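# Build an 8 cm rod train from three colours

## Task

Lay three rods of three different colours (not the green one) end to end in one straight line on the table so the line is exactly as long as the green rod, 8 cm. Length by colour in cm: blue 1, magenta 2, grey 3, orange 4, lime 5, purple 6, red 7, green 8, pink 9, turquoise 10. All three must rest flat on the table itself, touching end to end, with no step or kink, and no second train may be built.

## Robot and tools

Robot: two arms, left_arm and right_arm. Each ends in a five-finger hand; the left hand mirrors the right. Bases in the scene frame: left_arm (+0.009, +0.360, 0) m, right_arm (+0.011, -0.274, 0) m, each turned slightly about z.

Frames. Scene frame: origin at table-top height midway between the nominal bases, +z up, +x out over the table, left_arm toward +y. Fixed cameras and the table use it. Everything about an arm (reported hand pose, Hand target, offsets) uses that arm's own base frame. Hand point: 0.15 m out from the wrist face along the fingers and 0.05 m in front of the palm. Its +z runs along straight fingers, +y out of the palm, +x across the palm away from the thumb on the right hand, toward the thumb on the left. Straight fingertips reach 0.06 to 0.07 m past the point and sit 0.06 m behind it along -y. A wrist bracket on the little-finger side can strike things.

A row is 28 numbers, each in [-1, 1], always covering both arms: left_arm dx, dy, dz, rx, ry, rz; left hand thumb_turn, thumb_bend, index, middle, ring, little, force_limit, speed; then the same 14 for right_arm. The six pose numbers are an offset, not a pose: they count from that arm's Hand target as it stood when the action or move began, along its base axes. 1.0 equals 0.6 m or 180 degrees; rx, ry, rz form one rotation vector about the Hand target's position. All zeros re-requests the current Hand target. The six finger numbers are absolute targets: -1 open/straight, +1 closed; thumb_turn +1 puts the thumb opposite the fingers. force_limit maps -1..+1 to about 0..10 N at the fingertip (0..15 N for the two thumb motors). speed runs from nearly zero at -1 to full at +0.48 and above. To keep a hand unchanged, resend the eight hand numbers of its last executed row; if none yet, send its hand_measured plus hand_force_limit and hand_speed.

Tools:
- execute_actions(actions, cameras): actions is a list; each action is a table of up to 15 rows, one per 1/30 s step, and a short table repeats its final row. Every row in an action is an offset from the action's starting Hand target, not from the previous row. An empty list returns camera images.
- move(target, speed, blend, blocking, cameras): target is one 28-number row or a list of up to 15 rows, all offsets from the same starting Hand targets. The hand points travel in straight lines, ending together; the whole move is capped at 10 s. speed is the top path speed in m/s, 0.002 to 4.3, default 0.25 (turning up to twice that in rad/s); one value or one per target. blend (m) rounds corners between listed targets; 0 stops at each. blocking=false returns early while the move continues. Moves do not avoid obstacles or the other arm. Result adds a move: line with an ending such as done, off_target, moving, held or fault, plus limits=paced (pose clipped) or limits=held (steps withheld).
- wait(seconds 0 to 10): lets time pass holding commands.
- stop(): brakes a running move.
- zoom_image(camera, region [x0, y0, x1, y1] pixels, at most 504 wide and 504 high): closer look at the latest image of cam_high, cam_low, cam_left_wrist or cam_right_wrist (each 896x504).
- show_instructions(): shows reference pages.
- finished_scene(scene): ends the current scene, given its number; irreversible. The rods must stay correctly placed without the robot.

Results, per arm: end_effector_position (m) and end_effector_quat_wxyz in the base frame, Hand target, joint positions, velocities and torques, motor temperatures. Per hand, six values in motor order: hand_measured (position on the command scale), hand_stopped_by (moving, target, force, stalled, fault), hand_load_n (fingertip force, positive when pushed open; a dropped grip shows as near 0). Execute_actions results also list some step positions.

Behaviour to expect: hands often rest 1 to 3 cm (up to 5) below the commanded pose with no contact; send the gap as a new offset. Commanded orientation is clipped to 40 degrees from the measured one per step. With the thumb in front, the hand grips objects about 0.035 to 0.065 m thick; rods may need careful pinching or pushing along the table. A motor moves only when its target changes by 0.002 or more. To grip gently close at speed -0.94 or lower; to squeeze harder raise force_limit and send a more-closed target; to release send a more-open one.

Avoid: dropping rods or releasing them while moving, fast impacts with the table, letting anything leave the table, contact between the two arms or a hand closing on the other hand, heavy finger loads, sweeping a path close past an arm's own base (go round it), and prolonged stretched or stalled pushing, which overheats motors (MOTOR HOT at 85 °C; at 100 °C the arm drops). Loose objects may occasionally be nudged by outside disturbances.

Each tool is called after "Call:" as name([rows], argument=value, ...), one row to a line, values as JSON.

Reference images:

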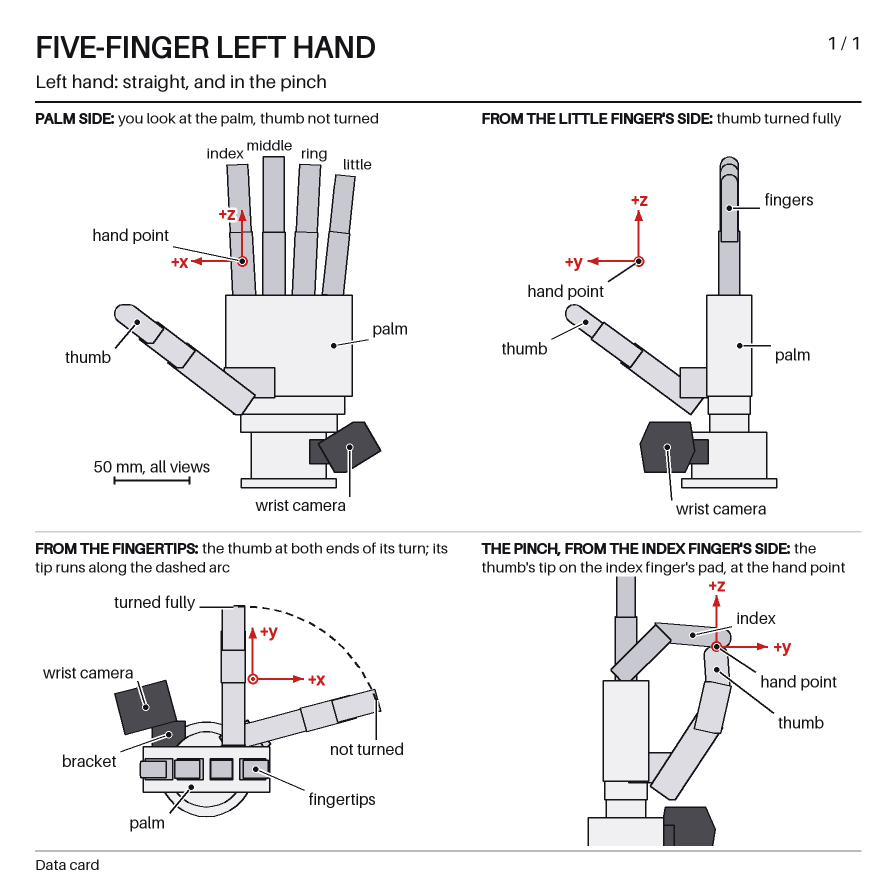

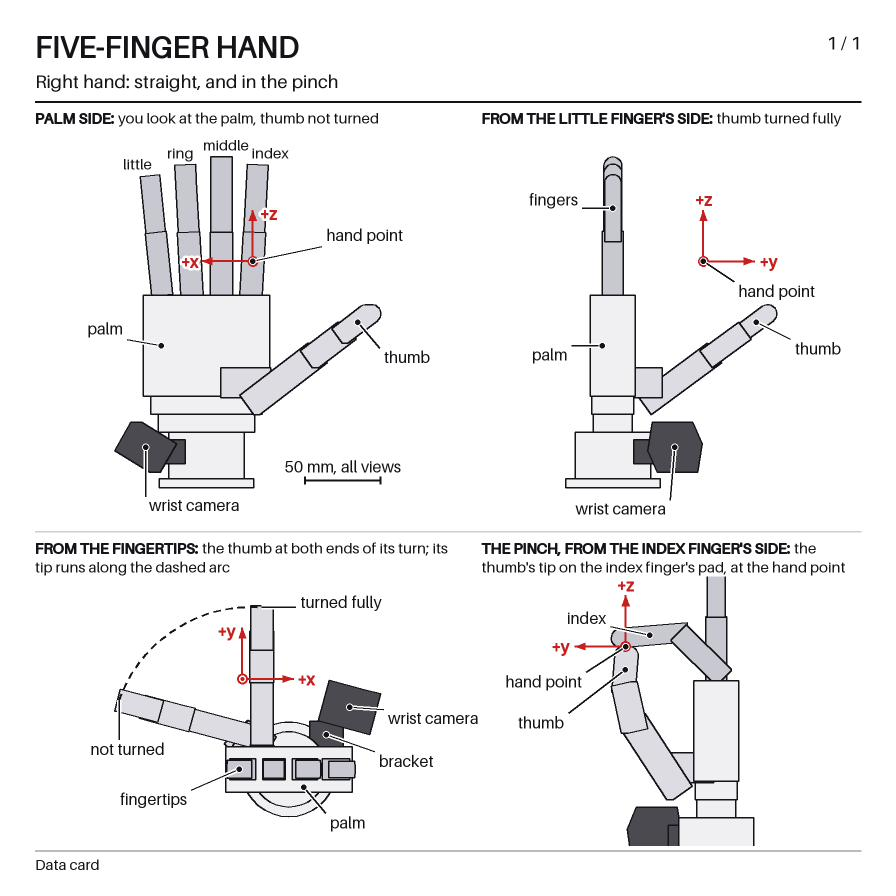

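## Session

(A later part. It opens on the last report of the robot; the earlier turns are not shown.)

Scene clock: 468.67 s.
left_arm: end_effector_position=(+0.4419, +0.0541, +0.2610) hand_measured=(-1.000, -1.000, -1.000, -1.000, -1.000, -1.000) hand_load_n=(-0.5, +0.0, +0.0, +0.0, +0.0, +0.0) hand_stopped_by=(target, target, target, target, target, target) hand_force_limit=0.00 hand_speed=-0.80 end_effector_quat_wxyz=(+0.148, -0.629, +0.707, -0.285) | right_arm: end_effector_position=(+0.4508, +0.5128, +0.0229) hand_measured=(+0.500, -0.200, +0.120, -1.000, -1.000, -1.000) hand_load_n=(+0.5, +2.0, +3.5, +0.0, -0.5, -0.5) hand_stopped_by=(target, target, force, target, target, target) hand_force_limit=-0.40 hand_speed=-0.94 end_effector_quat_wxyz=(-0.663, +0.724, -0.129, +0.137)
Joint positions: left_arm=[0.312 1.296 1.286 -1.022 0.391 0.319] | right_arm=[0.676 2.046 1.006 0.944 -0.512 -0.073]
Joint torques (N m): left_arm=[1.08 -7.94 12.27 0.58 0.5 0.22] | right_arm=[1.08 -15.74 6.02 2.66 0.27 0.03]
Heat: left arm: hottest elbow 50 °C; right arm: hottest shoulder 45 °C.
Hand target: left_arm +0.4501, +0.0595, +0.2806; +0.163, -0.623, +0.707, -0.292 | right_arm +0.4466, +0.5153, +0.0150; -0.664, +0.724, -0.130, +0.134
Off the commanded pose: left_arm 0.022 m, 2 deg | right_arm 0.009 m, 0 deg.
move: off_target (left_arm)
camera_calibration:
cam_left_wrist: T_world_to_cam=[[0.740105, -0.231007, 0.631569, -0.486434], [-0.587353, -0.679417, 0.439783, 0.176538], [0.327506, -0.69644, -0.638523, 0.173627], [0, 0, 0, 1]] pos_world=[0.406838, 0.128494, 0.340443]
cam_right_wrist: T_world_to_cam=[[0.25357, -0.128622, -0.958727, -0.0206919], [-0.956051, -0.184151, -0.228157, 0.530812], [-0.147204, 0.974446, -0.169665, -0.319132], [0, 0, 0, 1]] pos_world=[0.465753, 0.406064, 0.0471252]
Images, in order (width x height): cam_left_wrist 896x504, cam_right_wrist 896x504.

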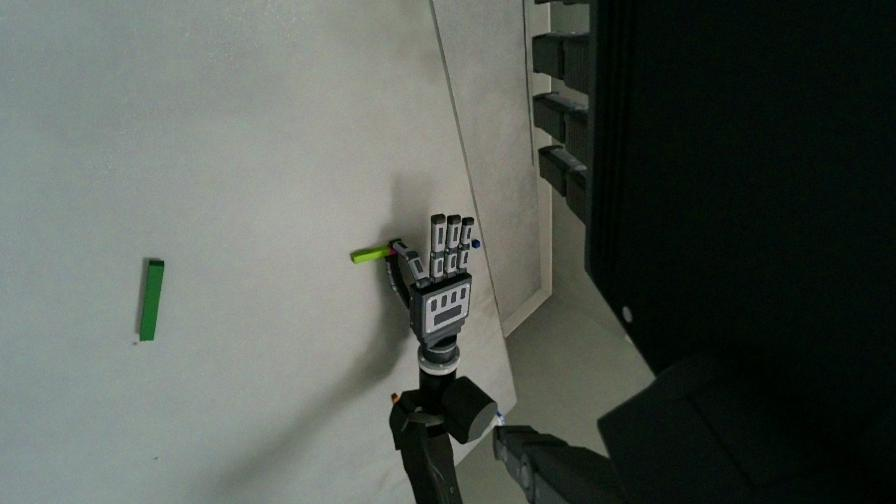

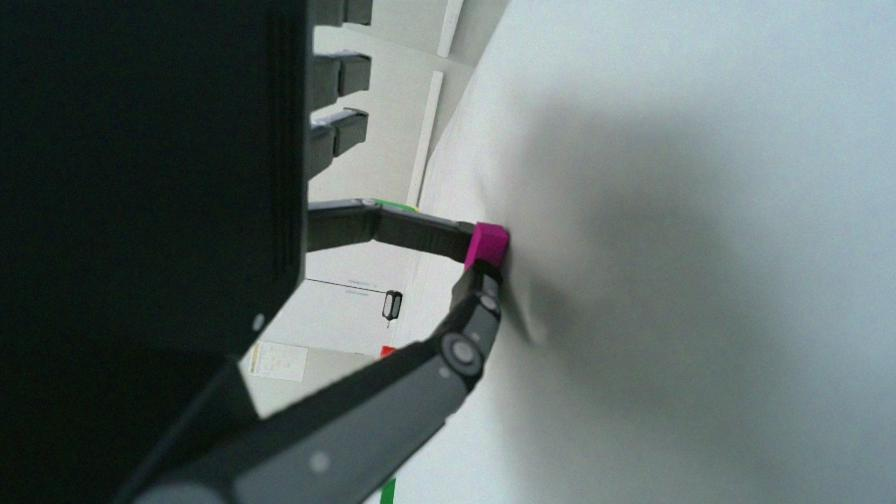

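Call:
move(target=[0, 0, 0, 0, 0, 0, -1, -1, -1, -1, -1, -1, 0.0, -0.8, -0.002, 0.0, -0.010, 0, 0, 0.0, 0.5, -0.2, 0.45, -1, -1, -1, -0.4, -0.94], cameras=[], speed=0.04)

Scene clock: 471.37 s.
left_arm: end_effector_position=(+0.4419, +0.0541, +0.2610) hand_measured=(-1.000, -1.000, -1.000, -1.000, -1.000, -1.000) hand_load_n=(+0.0, +0.0, -0.5, +0.0, +0.0, +0.0) hand_stopped_by=(target, target, target, target, target, target) hand_force_limit=0.00 hand_speed=-0.80 end_effector_quat_wxyz=(+0.148, -0.629, +0.707, -0.285) | right_arm: end_effector_position=(+0.4515, +0.5132, +0.0224) hand_measured=(+0.500, -0.200, +0.120, -1.000, -1.000, -1.000) hand_load_n=(+1.0, +1.0, +4.0, -0.5, +0.0, +0.0) hand_stopped_by=(target, target, force, target, target, target) hand_force_limit=-0.40 hand_speed=-0.94 end_effector_quat_wxyz=(-0.666, +0.722, -0.127, +0.140)
Joint positions: left_arm=[0.312 1.296 1.286 -1.022 0.391 0.319] | right_arm=[0.676 2.052 1.006 0.961 -0.511 -0.073]
Joint torques (N m): left_arm=[1.03 -7.88 12.26 0.72 0.5 0.26] | right_arm=[1.26 -15.21 5.81 2.59 0.3 0.03]
Heat: left arm: hottest elbow 50 °C; right arm: hottest elbow 45 °C.
Hand target: left_arm +0.4501, +0.0595, +0.2806; +0.163, -0.623, +0.707, -0.292 | right_arm +0.4454, +0.5153, +0.0088; -0.663, +0.725, -0.130, +0.134
Off the commanded pose: left_arm 0.022 m, 2 deg | right_arm 0.015 m, 1 deg.
move: off_target (left_arm, right_arm)
No camera images: "cameras" was empty.

Call:
move(target=[0, 0, 0, 0, 0, 0, -1, -1, -1, -1, -1, -1, 0.0, -0.8, 0.0, 0.0, 0.0, 0, 0, 0.0, 0.5, -0.2, -0.1, -1, -1, -1, -0.4, -0.8], cameras=["cam_right_wrist", "cam_left_wrist"], speed=0.04)

Call:
zoom_image(camera="cam_right_wrist", region=[380, 180, 600, 400])

Call:
zoom_image(camera="cam_left_wrist", region=[320, 200, 480, 320])

Scene clock: 474.87 s.
left_arm: end_effector_position=(+0.4419, +0.0541, +0.2610) hand_measured=(-1.000, -1.000, -1.000, -1.000, -1.000, -1.000) hand_load_n=(+0.0, +0.0, +0.0, +0.0, +0.0, +0.0) hand_stopped_by=(target, target, target, target, target, target) hand_force_limit=0.00 hand_speed=-0.80 end_effector_quat_wxyz=(+0.148, -0.629, +0.707, -0.285) | right_arm: end_effector_position=(+0.4515, +0.5132, +0.0222) hand_measured=(+0.500, -0.200, -0.100, -1.000, -1.000, -1.000) hand_load_n=(+0.0, -1.0, +0.0, +0.0, +0.0, +0.0) hand_stopped_by=(target, target, target, target, target, target) hand_force_limit=-0.40 hand_speed=-0.80 end_effector_quat_wxyz=(-0.666, +0.722, -0.128, +0.140)
Joint positions: left_arm=[0.312 1.296 1.286 -1.022 0.391 0.319] | right_arm=[0.676 2.053 1.006 0.961 -0.511 -0.073]
Joint torques (N m): left_arm=[1.32 -7.65 12.33 0.62 0.51 0.24] | right_arm=[1.26 -15.33 5.82 2.61 0.3 0.03]
Heat: left arm: hottest elbow 50 °C; right arm: hottest shoulder 45 °C.
Hand target: left_arm +0.4501, +0.0595, +0.2806; +0.163, -0.623, +0.707, -0.292 | right_arm +0.4454, +0.5153, +0.0090; -0.664, +0.724, -0.130, +0.134
Off the commanded pose: left_arm 0.022 m, 2 deg | right_arm 0.015 m, 1 deg.
move: off_target (left_arm, right_arm)
camera_calibration:
cam_left_wrist: T_world_to_cam=[[0.740105, -0.231007, 0.631569, -0.486434], [-0.587353, -0.679417, 0.439783, 0.176538], [0.327506, -0.69644, -0.638523, 0.173627], [0, 0, 0, 1]] pos_world=[0.406838, 0.128494, 0.340443]
cam_right_wrist: T_world_to_cam=[[0.26099, -0.122873, -0.95749, -0.0278426], [-0.954365, -0.181995, -0.236783, 0.529669], [-0.145164, 0.975592, -0.164764, -0.321121], [0, 0, 0, 1]] pos_world=[0.466149, 0.406259, 0.0458484]
Images, in order (width x height): cam_left_wrist 896x504, cam_right_wrist 896x504.

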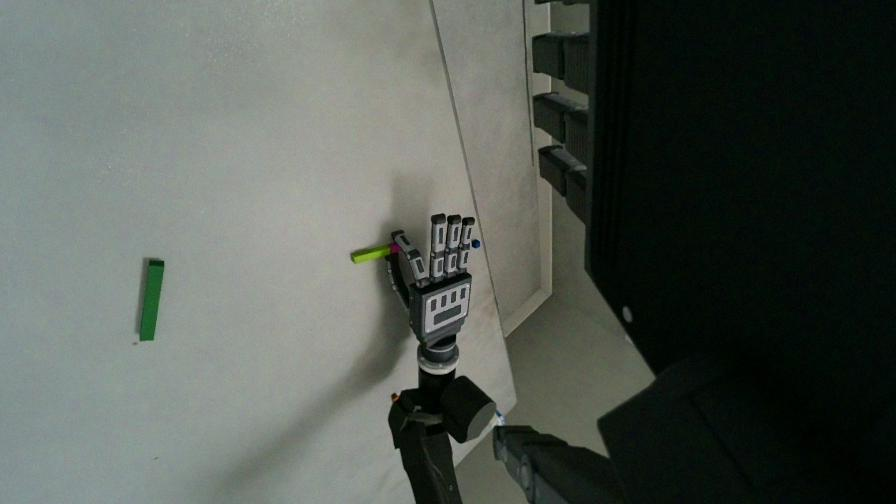

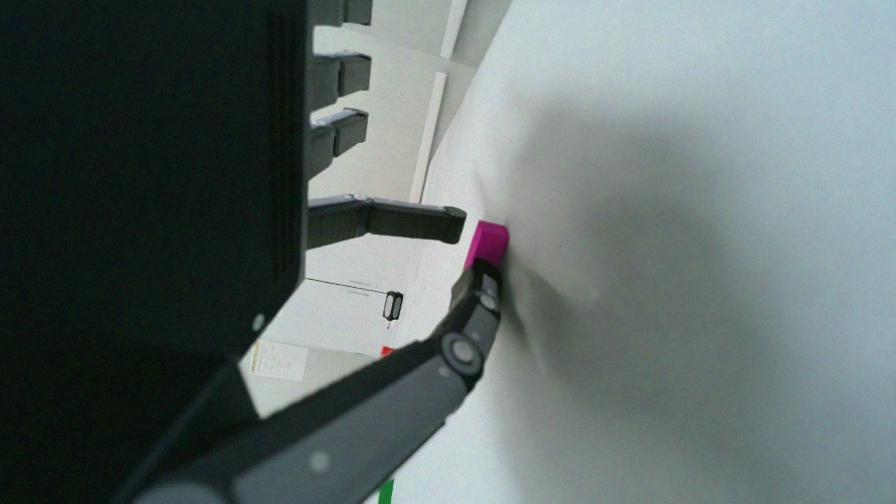

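Scaled by 2.291 from the camera's 896x504 image, which has a finer 1280x720 frame.

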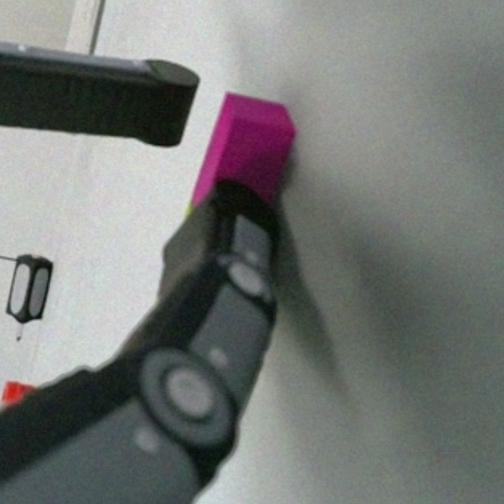

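Scaled by 3.150 from the camera's 896x504 image, which has a finer 1280x720 frame.

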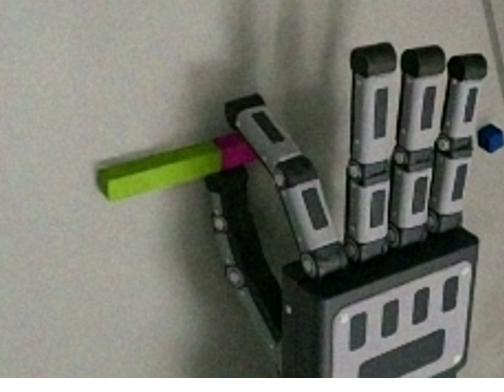

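Call:
move([
  [0, 0, 0, 0, 0, 0, -1, -1, -1, -1, -1, -1, 0.0, -0.8, 0.0, 0.0, 0.142, 0, 0, 0.0, 0.5, -0.2, -0.15, -1, -1, -1, -0.4, -0.5],
  [0, 0, 0, 0, 0, 0, -1, -1, -1, -1, -1, -1, 0.0, -0.8, 0.224, -0.142, 0.127, 0, 0, 0.161, 0.5, -0.2, -0.15, -1, -1, -1, -0.4, -0.5],
], cameras=["cam_right_wrist", "cam_left_wrist"], speed=[0.06, 0.15])

Call:
zoom_image(camera="cam_left_wrist", region=[320, 180, 520, 320])

Call:
zoom_image(camera="cam_right_wrist", region=[420, 80, 640, 260])

Scene clock: 493.10 s.
left_arm: end_effector_position=(+0.4419, +0.0541, +0.2610) hand_measured=(-1.000, -1.000, -1.000, -1.000, -1.000, -1.000) hand_load_n=(+0.0, -0.5, +0.0, +0.0, +0.0, +0.0) hand_stopped_by=(target, target, target, target, target, target) hand_force_limit=0.00 hand_speed=-0.80 end_effector_quat_wxyz=(+0.148, -0.629, +0.707, -0.285) | right_arm: end_effector_position=(+0.5644, +0.4258, +0.0764) hand_measured=(+0.500, -0.200, -0.150, -1.000, -1.000, -1.000) hand_load_n=(+0.0, +0.0, -0.5, +0.0, -0.5, +0.0) hand_stopped_by=(target, target, target, target, target, target) hand_force_limit=-0.40 hand_speed=-0.50 end_effector_quat_wxyz=(-0.673, +0.737, +0.043, -0.048)
Joint positions: left_arm=[0.312 1.296 1.286 -1.022 0.391 0.319] | right_arm=[0.375 2.164 1.525 0.285 -1.31 -0.329]
Joint torques (N m): left_arm=[1.08 -7.53 12.33 0.58 0.49 0.23] | right_arm=[0.44 -20.01 13.19 1.17 -0.3 -0.09]
Heat: left arm: hottest elbow 51 °C; right arm: hottest shoulder 45 °C.
Hand target: left_arm +0.4501, +0.0595, +0.2806; +0.163, -0.623, +0.707, -0.292 | right_arm +0.5799, +0.4300, +0.0852; -0.676, +0.734, +0.056, -0.036
Off the commanded pose: left_arm 0.022 m, 2 deg | right_arm 0.018 m, 2 deg.
move: off_target (left_arm, right_arm)
camera_calibration:
cam_left_wrist: T_world_to_cam=[[0.740105, -0.231007, 0.631569, -0.486434], [-0.587353, -0.679417, 0.439783, 0.176538], [0.327506, -0.69644, -0.638523, 0.173627], [0, 0, 0, 1]] pos_world=[0.406838, 0.128494, 0.340443]
cam_right_wrist: T_world_to_cam=[[0.247272, -0.000733644, -0.968946, -0.0596157], [-0.755032, -0.626884, -0.192207, 0.707853], [-0.607276, 0.779112, -0.155565, 0.133181], [0, 0, 0, 1]] pos_world=[0.63007, 0.339935, 0.099008]
Images, in order (width x height): cam_left_wrist 896x504, cam_right_wrist 896x504.

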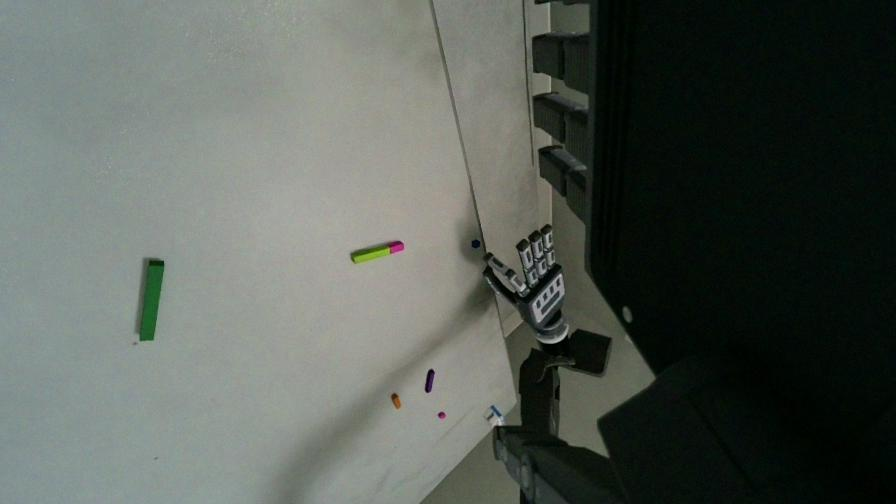

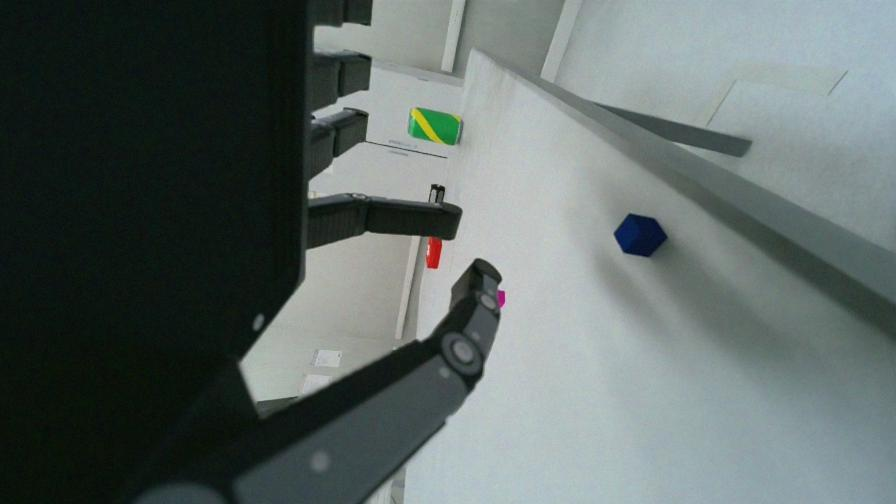

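Scaled by 2.520 from the camera's 896x504 image, which has a finer 1280x720 frame.

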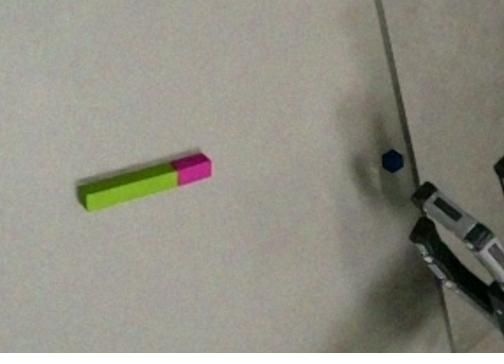

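Scaled by 2.291 from the camera's 896x504 image, which has a finer 1280x720 frame.

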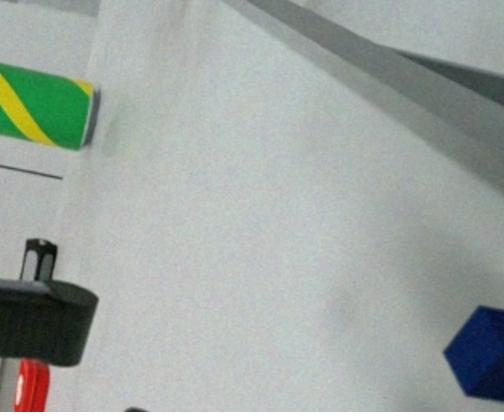

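Call:
move(target=[0, 0, 0, 0, 0, 0, -1, -1, -1, -1, -1, -1, 0.0, -0.8, 0.032, -0.003, -0.075, 0, 0, 0.0, 0.5, -0.2, -0.15, -1, -1, -1, -0.4, -0.5], cameras=["cam_right_wrist"], speed=0.1)

Call:
zoom_image(camera="cam_right_wrist", region=[380, 120, 600, 300])

Scene clock: 505.73 s.
left_arm: end_effector_position=(+0.4419, +0.0541, +0.2610) hand_measured=(-1.000, -1.000, -1.000, -1.000, -1.000, -1.000) hand_load_n=(+0.0, +0.0, +0.0, +0.0, +0.0, +0.0) hand_stopped_by=(target, target, target, target, target, target) hand_force_limit=0.00 hand_speed=-0.80 end_effector_quat_wxyz=(+0.148, -0.629, +0.707, -0.285) | right_arm: end_effector_position=(+0.5790, +0.4274, +0.0282) hand_measured=(+0.500, -0.200, -0.150, -1.000, -1.000, -1.000) hand_load_n=(+0.0, +0.0, +0.0, +0.0, +0.0, +0.0) hand_stopped_by=(target, target, target, target, target, target) hand_force_limit=-0.40 hand_speed=-0.50 end_effector_quat_wxyz=(-0.670, +0.739, +0.040, -0.058)
Joint positions: left_arm=[0.312 1.296 1.286 -1.022 0.391 0.319] | right_arm=[0.369 2.275 1.593 0.285 -1.323 -0.354]
Joint torques (N m): left_arm=[1.2 -8.06 12.26 0.65 0.49 0.23] | right_arm=[-0.09 -21.3 12.52 1.81 -0.26 -0.11]
Heat: left arm: hottest elbow 52 °C; right arm: hottest elbow 46 °C.
Hand target: left_arm +0.4501, +0.0595, +0.2806; +0.163, -0.623, +0.707, -0.292 | right_arm +0.5992, +0.4282, +0.0403; -0.676, +0.734, +0.056, -0.036
Off the commanded pose: left_arm 0.022 m, 2 deg | right_arm 0.023 m, 3 deg.
move: off_target (left_arm, right_arm)
camera_calibration:
cam_right_wrist: T_world_to_cam=[[0.229187, -0.00627323, -0.973362, -0.0968993], [-0.752542, -0.635387, -0.173098, 0.712323], [-0.617376, 0.772168, -0.150344, 0.142042], [0, 0, 0, 1]] pos_world=[0.645955, 0.342312, 0.0503389]
Images, in order (width x height): cam_right_wrist 896x504.

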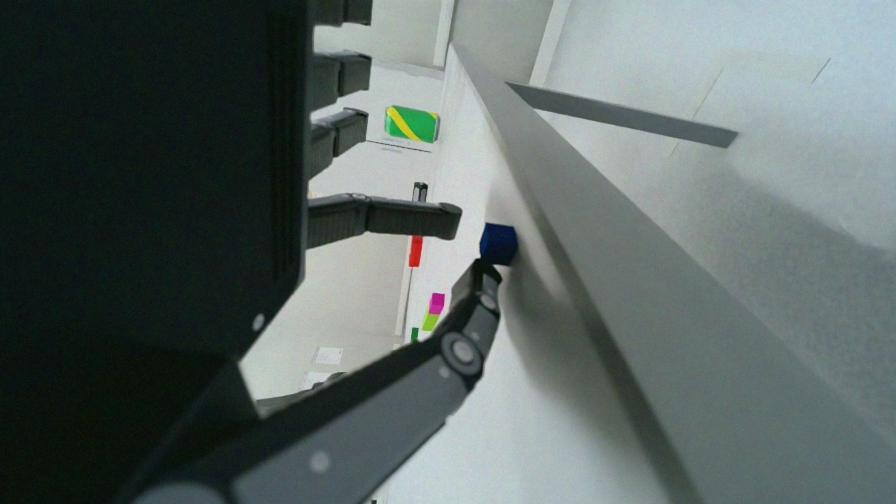

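Scaled by 2.291 from the camera's 896x504 image, which has a finer 1280x720 frame.

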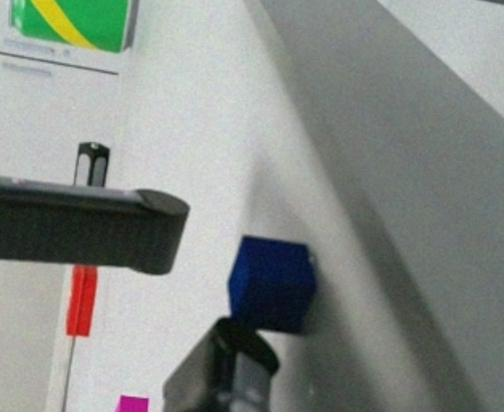

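Call:
move(target=[0, 0, 0, 0, 0, 0, -1, -1, -1, -1, -1, -1, 0.0, -0.8, 0.009, -0.015, 0.0, 0, 0, 0.0, 0.5, -0.2, -0.15, -1, -1, -1, -0.4, -0.5], cameras=["cam_right_wrist"], speed=0.05)

Call:
zoom_image(camera="cam_right_wrist", region=[380, 120, 600, 300])

Scene clock: 513.20 s.
left_arm: end_effector_position=(+0.4419, +0.0541, +0.2610) hand_measured=(-1.000, -1.000, -1.000, -1.000, -1.000, -1.000) hand_load_n=(+0.0, +0.0, +0.0, +0.0, +0.0, +0.0) hand_stopped_by=(target, target, target, target, target, target) hand_force_limit=0.00 hand_speed=-0.80 end_effector_quat_wxyz=(+0.148, -0.629, +0.707, -0.285) | right_arm: end_effector_position=(+0.5872, +0.4188, +0.0316) hand_measured=(+0.500, -0.200, -0.150, -1.000, -1.000, -1.000) hand_load_n=(+0.0, +0.0, +0.0, +0.0, +0.0, +0.0) hand_stopped_by=(target, target, target, target, target, target) hand_force_limit=-0.40 hand_speed=-0.50 end_effector_quat_wxyz=(-0.673, +0.737, +0.045, -0.050)
Joint positions: left_arm=[0.312 1.296 1.286 -1.022 0.391 0.319] | right_arm=[0.353 2.275 1.602 0.28 -1.335 -0.37]
Joint torques (N m): left_arm=[1.38 -8.12 12.31 0.58 0.49 0.23] | right_arm=[0.03 -21.13 12.75 1.18 -0.34 -0.1]
Heat: left arm: hottest elbow 52 °C; right arm: hottest elbow 47 °C.
Hand target: left_arm +0.4501, +0.0595, +0.2806; +0.163, -0.623, +0.707, -0.292 | right_arm +0.6044, +0.4193, +0.0402; -0.676, +0.734, +0.056, -0.036
Off the commanded pose: left_arm 0.022 m, 2 deg | right_arm 0.019 m, 2 deg.
move: off_target (left_arm, right_arm)
camera_calibration:
cam_right_wrist: T_world_to_cam=[[0.247544, 0.000659869, -0.968876, -0.109336], [-0.751369, -0.63121, -0.192402, 0.711746], [-0.611691, 0.775612, -0.155757, 0.149582], [0, 0, 0, 1]] pos_world=[0.653348, 0.333315, 0.0543069]
Images, in order (width x height): cam_right_wrist 896x504.

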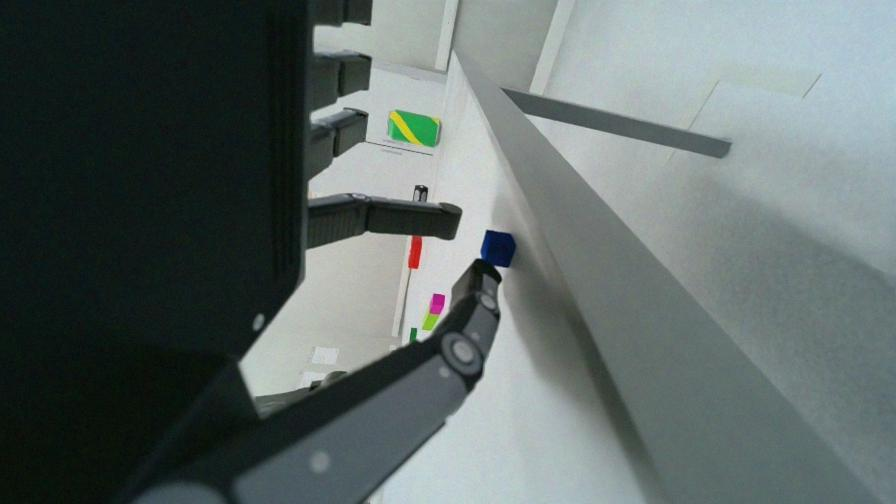

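Scaled by 2.291 from the camera's 896x504 image, which has a finer 1280x720 frame.

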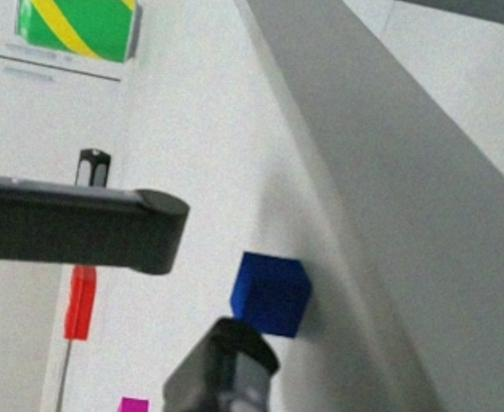

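Call:
move(target=[0, 0, 0, 0, 0, 0, -1, -1, -1, -1, -1, -1, 0.0, -0.8, 0.0, 0.0, -0.018, 0, 0, 0.0, 0.5, -0.2, -0.15, -1, -1, -1, -0.4, -0.5], cameras=["cam_right_wrist"], speed=0.05)

Call:
zoom_image(camera="cam_right_wrist", region=[380, 120, 600, 300])

Scene clock: 518.93 s.
left_arm: end_effector_position=(+0.4419, +0.0541, +0.2610) hand_measured=(-1.000, -1.000, -1.000, -1.000, -1.000, -1.000) hand_load_n=(+0.0, +0.0, +0.0, +0.0, +0.0, +0.0) hand_stopped_by=(target, target, target, target, target, target) hand_force_limit=0.00 hand_speed=-0.80 end_effector_quat_wxyz=(+0.148, -0.629, +0.707, -0.285) | right_arm: end_effector_position=(+0.5871, +0.4187, +0.0263) hand_measured=(+0.500, -0.200, -0.150, -1.000, -1.000, -1.000) hand_load_n=(+0.0, +0.0, +0.0, +0.0, -0.5, +0.0) hand_stopped_by=(target, target, target, target, target, target) hand_force_limit=-0.40 hand_speed=-0.50 end_effector_quat_wxyz=(-0.672, +0.737, +0.045, -0.051)
Joint positions: left_arm=[0.312 1.296 1.286 -1.022 0.391 0.319] | right_arm=[0.353 2.284 1.604 0.28 -1.336 -0.374]
Joint torques (N m): left_arm=[0.91 -7.94 12.23 0.68 0.51 0.22] | right_arm=[0.03 -20.54 12.51 1.65 -0.29 -0.11]
Heat: left arm: hottest elbow 52 °C; right arm: hottest elbow 47 °C.
Hand target: left_arm +0.4501, +0.0595, +0.2806; +0.163, -0.623, +0.707, -0.292 | right_arm +0.6044, +0.4194, +0.0294; -0.676, +0.734, +0.056, -0.036
Off the commanded pose: left_arm 0.022 m, 2 deg | right_arm 0.018 m, 2 deg.
move: off_target (left_arm, right_arm)
camera_calibration:
cam_right_wrist: T_world_to_cam=[[0.244748, -0.000420523, -0.969587, -0.112366], [-0.751037, -0.63254, -0.189306, 0.710917], [-0.613222, 0.774528, -0.155128, 0.150057], [0, 0, 0, 1]] pos_world=[0.653445, 0.333412, 0.0489109]
Images, in order (width x height): cam_right_wrist 896x504.

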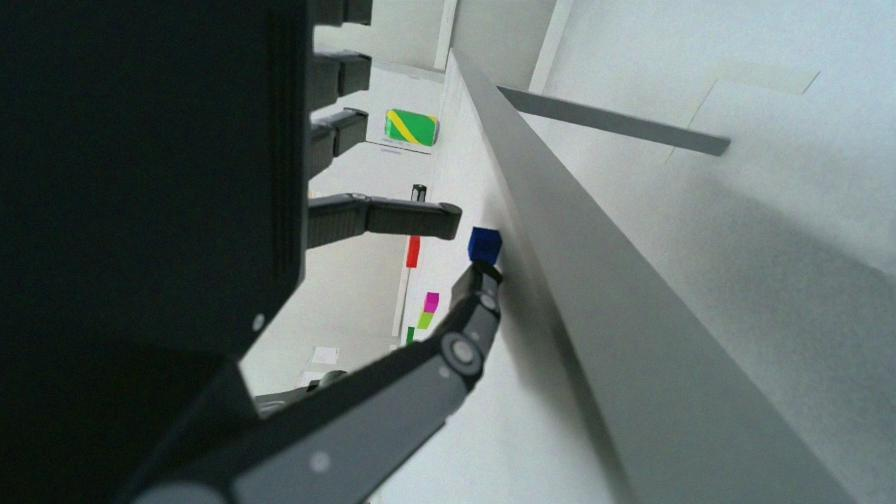

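Scaled by 2.291 from the camera's 896x504 image, which has a finer 1280x720 frame.

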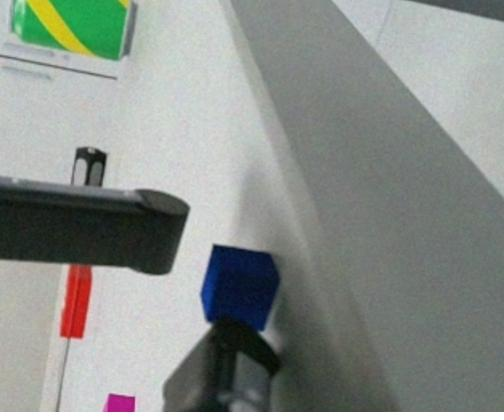

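Call:
move(target=[0, 0, 0, 0, 0, 0, -1, -1, -1, -1, -1, -1, 0.0, -0.8, 0.0, 0.0, -0.01, 0, 0, 0.0, 0.5, -0.2, -0.15, -1, -1, -1, -0.4, -0.5], cameras=["cam_right_wrist"], speed=0.05)

Call:
zoom_image(camera="cam_right_wrist", region=[380, 120, 600, 300])

Scene clock: 521.37 s.
left_arm: end_effector_position=(+0.4419, +0.0541, +0.2610) hand_measured=(-1.000, -1.000, -1.000, -1.000, -1.000, -1.000) hand_load_n=(+0.0, +0.0, +0.0, -0.5, +0.0, +0.0) hand_stopped_by=(target, target, target, target, target, target) hand_force_limit=0.00 hand_speed=-0.80 end_effector_quat_wxyz=(+0.148, -0.629, +0.707, -0.285) | right_arm: end_effector_position=(+0.5869, +0.4187, +0.0255) hand_measured=(+0.500, -0.200, -0.150, -1.000, -1.000, -1.000) hand_load_n=(+0.0, -1.0, +0.0, +0.0, +0.0, +0.0) hand_stopped_by=(target, target, target, target, target, target) hand_force_limit=-0.40 hand_speed=-0.50 end_effector_quat_wxyz=(-0.672, +0.737, +0.044, -0.052)
Joint positions: left_arm=[0.312 1.296 1.286 -1.022 0.391 0.319] | right_arm=[0.353 2.285 1.604 0.28 -1.337 -0.375]
Joint torques (N m): left_arm=[0.85 -8 12.31 0.65 0.5 0.24] | right_arm=[-0.03 -19.84 12.49 1.94 -0.27 -0.12]
Heat: left arm: hottest elbow 52 °C; right arm: hottest elbow 48 °C.
Hand target: left_arm +0.4501, +0.0595, +0.2806; +0.163, -0.623, +0.707, -0.292 | right_arm +0.6044, +0.4194, +0.0234; -0.676, +0.734, +0.056, -0.036
Off the commanded pose: left_arm 0.022 m, 2 deg | right_arm 0.018 m, 2 deg.
move: off_target (left_arm, right_arm)
camera_calibration:
cam_right_wrist: T_world_to_cam=[[0.24409, -0.000463961, -0.969752, -0.112663], [-0.750906, -0.632876, -0.188703, 0.710624], [-0.613645, 0.774253, -0.154827, 0.150304], [0, 0, 0, 1]] pos_world=[0.653344, 0.333311, 0.0481125]
Images, in order (width x height): cam_right_wrist 896x504.

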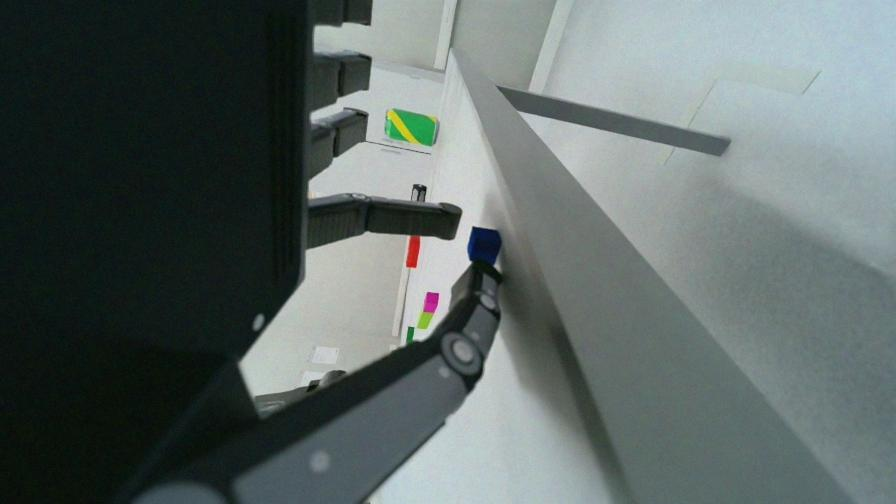

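Scaled by 2.291 from the camera's 896x504 image, which has a finer 1280x720 frame.

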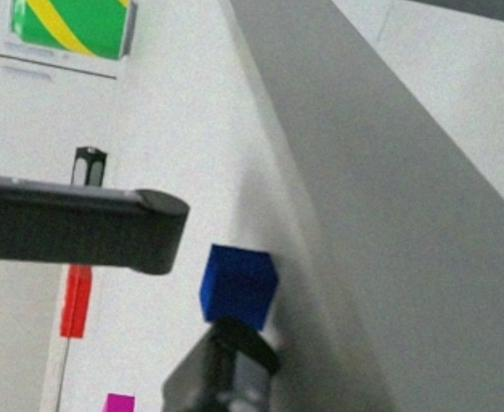

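Call:
move(target=[0, 0, 0, 0, 0, 0, -1, -1, -1, -1, -1, -1, 0.0, -0.8, 0.0, 0.0, 0.0, 0, 0, 0.0, 0.5, -0.2, 0.45, -1, -1, -1, -0.4, -0.94], cameras=["cam_right_wrist"], speed=0.05)

Call:
zoom_image(camera="cam_right_wrist", region=[380, 120, 600, 300])

Scene clock: 525.40 s.
left_arm: end_effector_position=(+0.4419, +0.0541, +0.2610) hand_measured=(-1.000, -1.000, -1.000, -1.000, -1.000, -1.000) hand_load_n=(+0.0, +0.0, +0.0, +0.0, +0.0, +0.0) hand_stopped_by=(target, target, target, target, target, target) hand_force_limit=0.00 hand_speed=-0.80 end_effector_quat_wxyz=(+0.148, -0.629, +0.707, -0.285) | right_arm: end_effector_position=(+0.5872, +0.4188, +0.0259) hand_measured=(+0.500, -0.200, +0.124, -1.000, -1.000, -1.000) hand_load_n=(+0.5, +1.5, +3.0, +0.0, +0.0, +0.0) hand_stopped_by=(target, target, force, target, target, target) hand_force_limit=-0.40 hand_speed=-0.94 end_effector_quat_wxyz=(-0.673, +0.737, +0.045, -0.052)
Joint positions: left_arm=[0.312 1.296 1.286 -1.022 0.391 0.319] | right_arm=[0.353 2.286 1.606 0.28 -1.338 -0.375]
Joint torques (N m): left_arm=[1.32 -7.82 12.27 0.64 0.48 0.22] | right_arm=[-0.03 -19.9 12.38 1.94 -0.24 -0.12]
Motor temperatures (°C): left_arm=[32 38 53 27 28 27] | right_arm=[30 45 49 32 29 28]
Heat: left arm: hottest elbow 53 °C; right arm: hottest elbow 49 °C.
Hand target: left_arm +0.4501, +0.0595, +0.2806; +0.163, -0.623, +0.707, -0.292 | right_arm +0.6044, +0.4194, +0.0234; -0.676, +0.734, +0.056, -0.036
Off the commanded pose: left_arm 0.022 m, 2 deg | right_arm 0.017 m, 2 deg.
move: off_target (left_arm, right_arm)
camera_calibration:
cam_right_wrist: T_world_to_cam=[[0.244951, 0.000369289, -0.969535, -0.113199], [-0.75031, -0.633253, -0.189805, 0.710836], [-0.614031, 0.773945, -0.154839, 0.150751], [0, 0, 0, 1]] pos_world=[0.653641, 0.333508, 0.0485123]
Images, in order (width x height): cam_right_wrist 896x504.

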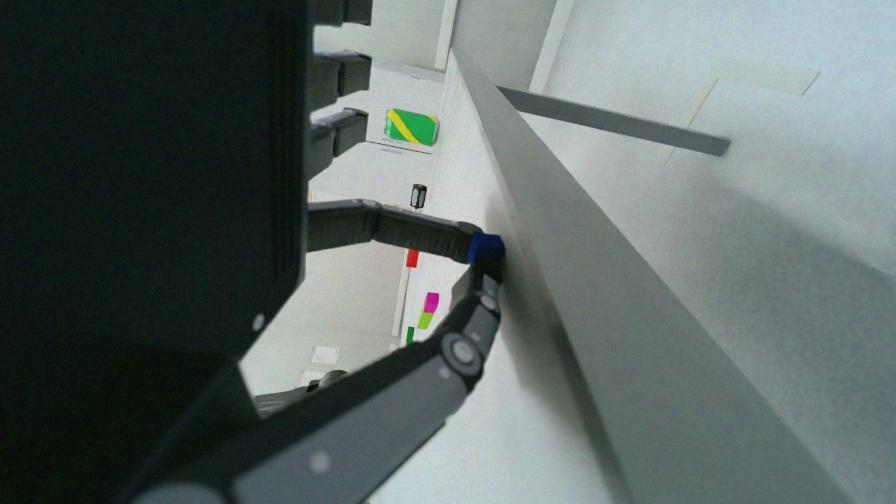

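Scaled by 2.291 from the camera's 896x504 image, which has a finer 1280x720 frame.

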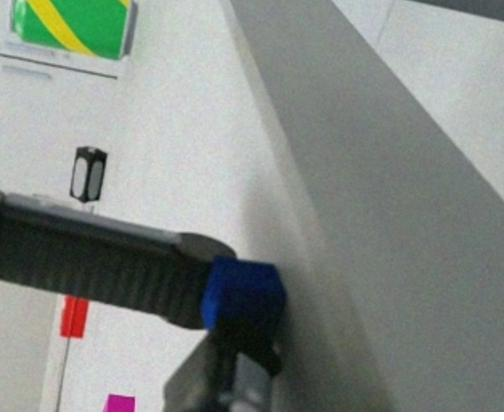

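Call:
move(target=[0, 0, 0, 0, 0, 0, -1, -1, -1, -1, -1, -1, 0.0, -0.8, 0.0, 0.0, 0.11, 0, 0, 0.0, 0.5, -0.2, 0.45, -1, -1, -1, -0.4, -0.94], cameras=["cam_right_wrist", "cam_left_wrist"], speed=0.05)

Call:
zoom_image(camera="cam_right_wrist", region=[380, 120, 600, 300])

Scene clock: 531.80 s.
left_arm: end_effector_position=(+0.4419, +0.0541, +0.2610) hand_measured=(-1.000, -1.000, -1.000, -1.000, -1.000, -1.000) hand_load_n=(+0.0, +0.0, +0.0, +0.0, +0.0, +0.0) hand_stopped_by=(target, target, target, target, target, target) hand_force_limit=0.00 hand_speed=-0.80 end_effector_quat_wxyz=(+0.148, -0.629, +0.707, -0.285) | right_arm: end_effector_position=(+0.5842, +0.4177, +0.0538) hand_measured=(+0.500, -0.200, +0.124, -1.000, -1.000, -1.000) hand_load_n=(+0.0, +2.5, +3.0, +0.0, +0.0, +0.0) hand_stopped_by=(target, target, force, target, target, target) hand_force_limit=-0.40 hand_speed=-0.94 end_effector_quat_wxyz=(-0.669, +0.740, +0.034, -0.064)
Joint positions: left_arm=[0.312 1.296 1.286 -1.022 0.391 0.319] | right_arm=[0.353 2.237 1.611 0.192 -1.338 -0.375]
Joint torques (N m): left_arm=[0.91 -7.82 12.3 0.64 0.5 0.23] | right_arm=[-0.03 -24.41 13.04 1.14 -0.29 -0.09]
Heat: left arm: hottest elbow 53 °C; right arm: hottest elbow 50 °C.
Hand target: left_arm +0.4501, +0.0595, +0.2806; +0.163, -0.623, +0.707, -0.292 | right_arm +0.6045, +0.4194, +0.0893; -0.676, +0.734, +0.056, -0.036
Off the commanded pose: left_arm 0.022 m, 2 deg | right_arm 0.041 m, 4 deg.
move: off_target (left_arm, right_arm)
camera_calibration:
cam_left_wrist: T_world_to_cam=[[0.740105, -0.231007, 0.631569, -0.486434], [-0.587353, -0.679417, 0.439783, 0.176538], [0.327506, -0.69644, -0.638523, 0.173627], [0, 0, 0, 1]] pos_world=[0.406838, 0.128494, 0.340443]
cam_right_wrist: T_world_to_cam=[[0.213293, -0.0112995, -0.976923, -0.0616177], [-0.755929, -0.635377, -0.157694, 0.71553], [-0.618932, 0.772119, -0.144063, 0.157117], [0, 0, 0, 1]] pos_world=[0.651278, 0.332622, 0.0752739]
Images, in order (width x height): cam_left_wrist 896x504, cam_right_wrist 896x504.

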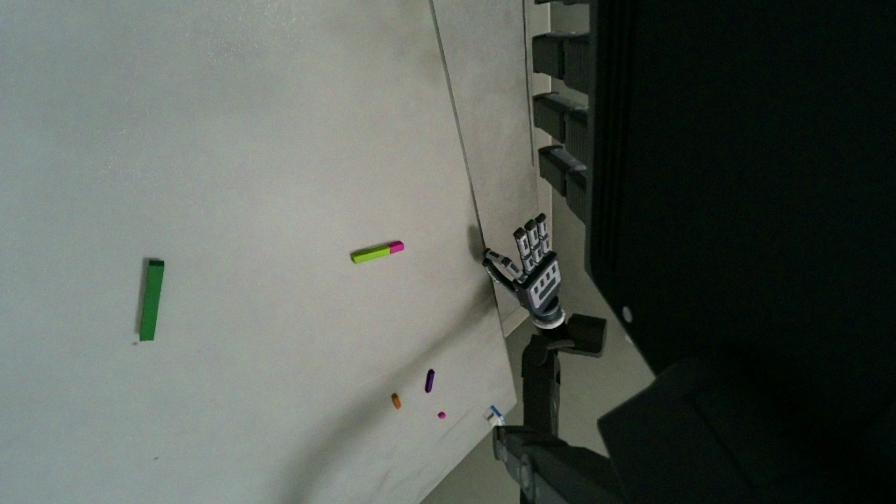

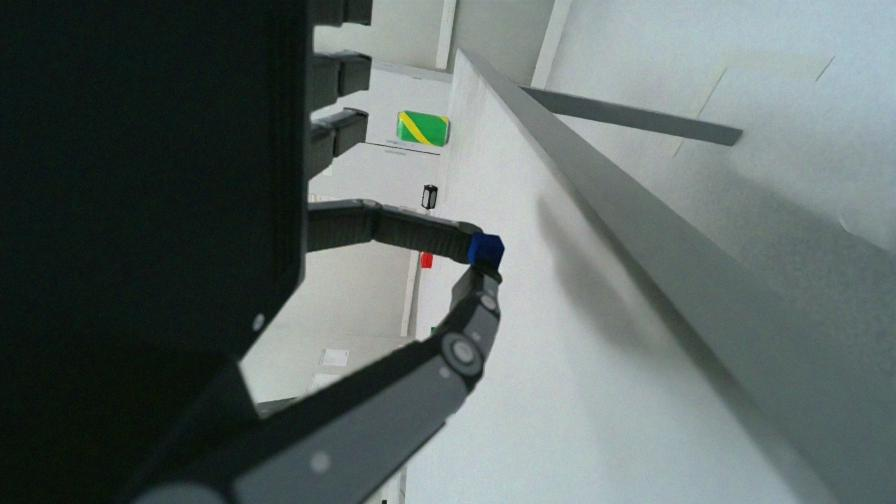

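Scaled by 2.291 from the camera's 896x504 image, which has a finer 1280x720 frame.

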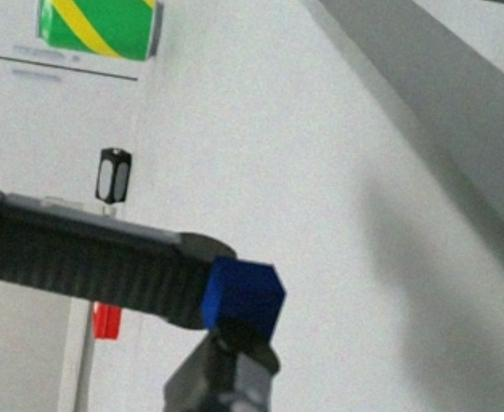

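Call:
move(target=[0, 0, 0, 0, 0, 0, -1, -1, -1, -1, -1, -1, 0.0, -0.8, -0.2225, 0.151, -0.01, 0, 0, -0.1617, 0.5, -0.2, 0.45, -1, -1, -1, -0.4, -0.94], cameras=["cam_right_wrist", "cam_left_wrist"], speed=0.12)

Call:
zoom_image(camera="cam_right_wrist", region=[400, 200, 620, 420])

Call:
zoom_image(camera="cam_left_wrist", region=[320, 200, 480, 320])

Scene clock: 543.00 s.
left_arm: end_effector_position=(+0.4419, +0.0541, +0.2610) hand_measured=(-1.000, -1.000, -1.000, -1.000, -1.000, -1.000) hand_load_n=(+0.0, +0.0, +0.0, +0.0, +0.0, +0.0) hand_stopped_by=(target, target, target, target, target, target) hand_force_limit=0.00 hand_speed=-0.80 end_effector_quat_wxyz=(+0.148, -0.629, +0.707, -0.285) | right_arm: end_effector_position=(+0.4690, +0.5068, +0.0613) hand_measured=(+0.500, -0.200, +0.124, -1.000, -1.000, -1.000) hand_load_n=(+0.5, +2.5, +3.0, +0.0, +0.0, +0.0) hand_stopped_by=(target, target, force, target, target, target) hand_force_limit=-0.40 hand_speed=-0.94 end_effector_quat_wxyz=(-0.650, +0.737, -0.137, +0.126)
Joint positions: left_arm=[0.312 1.296 1.286 -1.022 0.391 0.319] | right_arm=[0.646 1.957 1.054 0.759 -0.546 -0.082]
Joint torques (N m): left_arm=[1.08 -7.65 12.26 0.68 0.51 0.22] | right_arm=[0.79 -19.31 7.35 2.7 0.24 0.09]
Heat: left arm: hottest elbow 53 °C; right arm: hottest elbow 53 °C.
Hand target: left_arm +0.4501, +0.0595, +0.2806; +0.163, -0.623, +0.707, -0.292 | right_arm +0.4710, +0.5099, +0.0834; -0.663, +0.724, -0.131, +0.135
Off the commanded pose: left_arm 0.022 m, 2 deg | right_arm 0.022 m, 2 deg.
move: off_target (left_arm, right_arm)
camera_calibration:
cam_left_wrist: T_world_to_cam=[[0.740105, -0.231007, 0.631569, -0.486434], [-0.587353, -0.679417, 0.439783, 0.176538], [0.327506, -0.69644, -0.638523, 0.173627], [0, 0, 0, 1]] pos_world=[0.406838, 0.128494, 0.340443]
cam_right_wrist: T_world_to_cam=[[0.222557, -0.156571, -0.962265, 0.0395573], [-0.962234, -0.193983, -0.190986, 0.561417], [-0.15676, 0.96843, -0.19383, -0.295004], [0, 0, 0, 1]] pos_world=[0.485166, 0.400789, 0.088107]
Images, in order (width x height): cam_left_wrist 896x504, cam_right_wrist 896x504.

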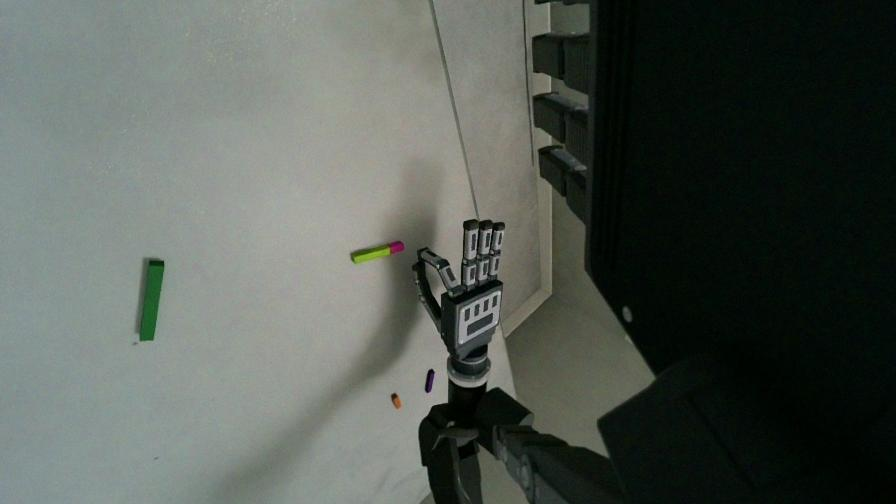

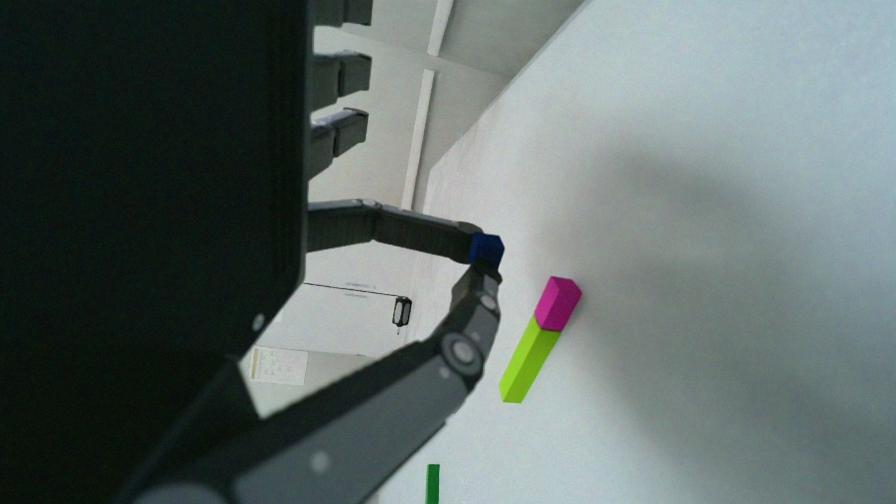

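Scaled by 2.291 from the camera's 896x504 image, which has a finer 1280x720 frame.

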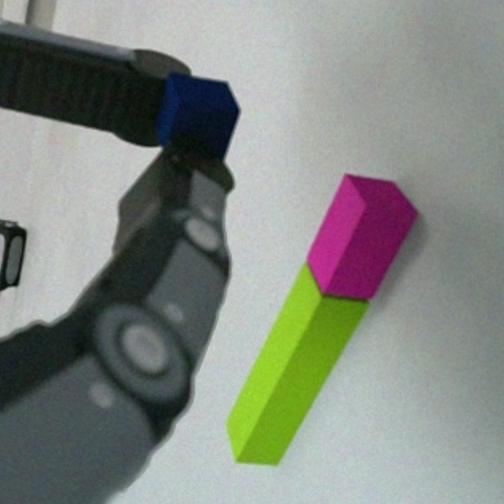

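Scaled by 3.150 from the camera's 896x504 image, which has a finer 1280x720 frame.

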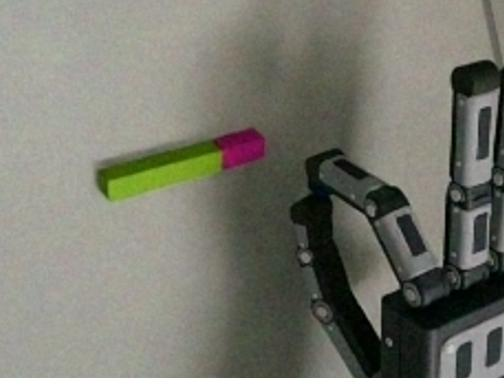

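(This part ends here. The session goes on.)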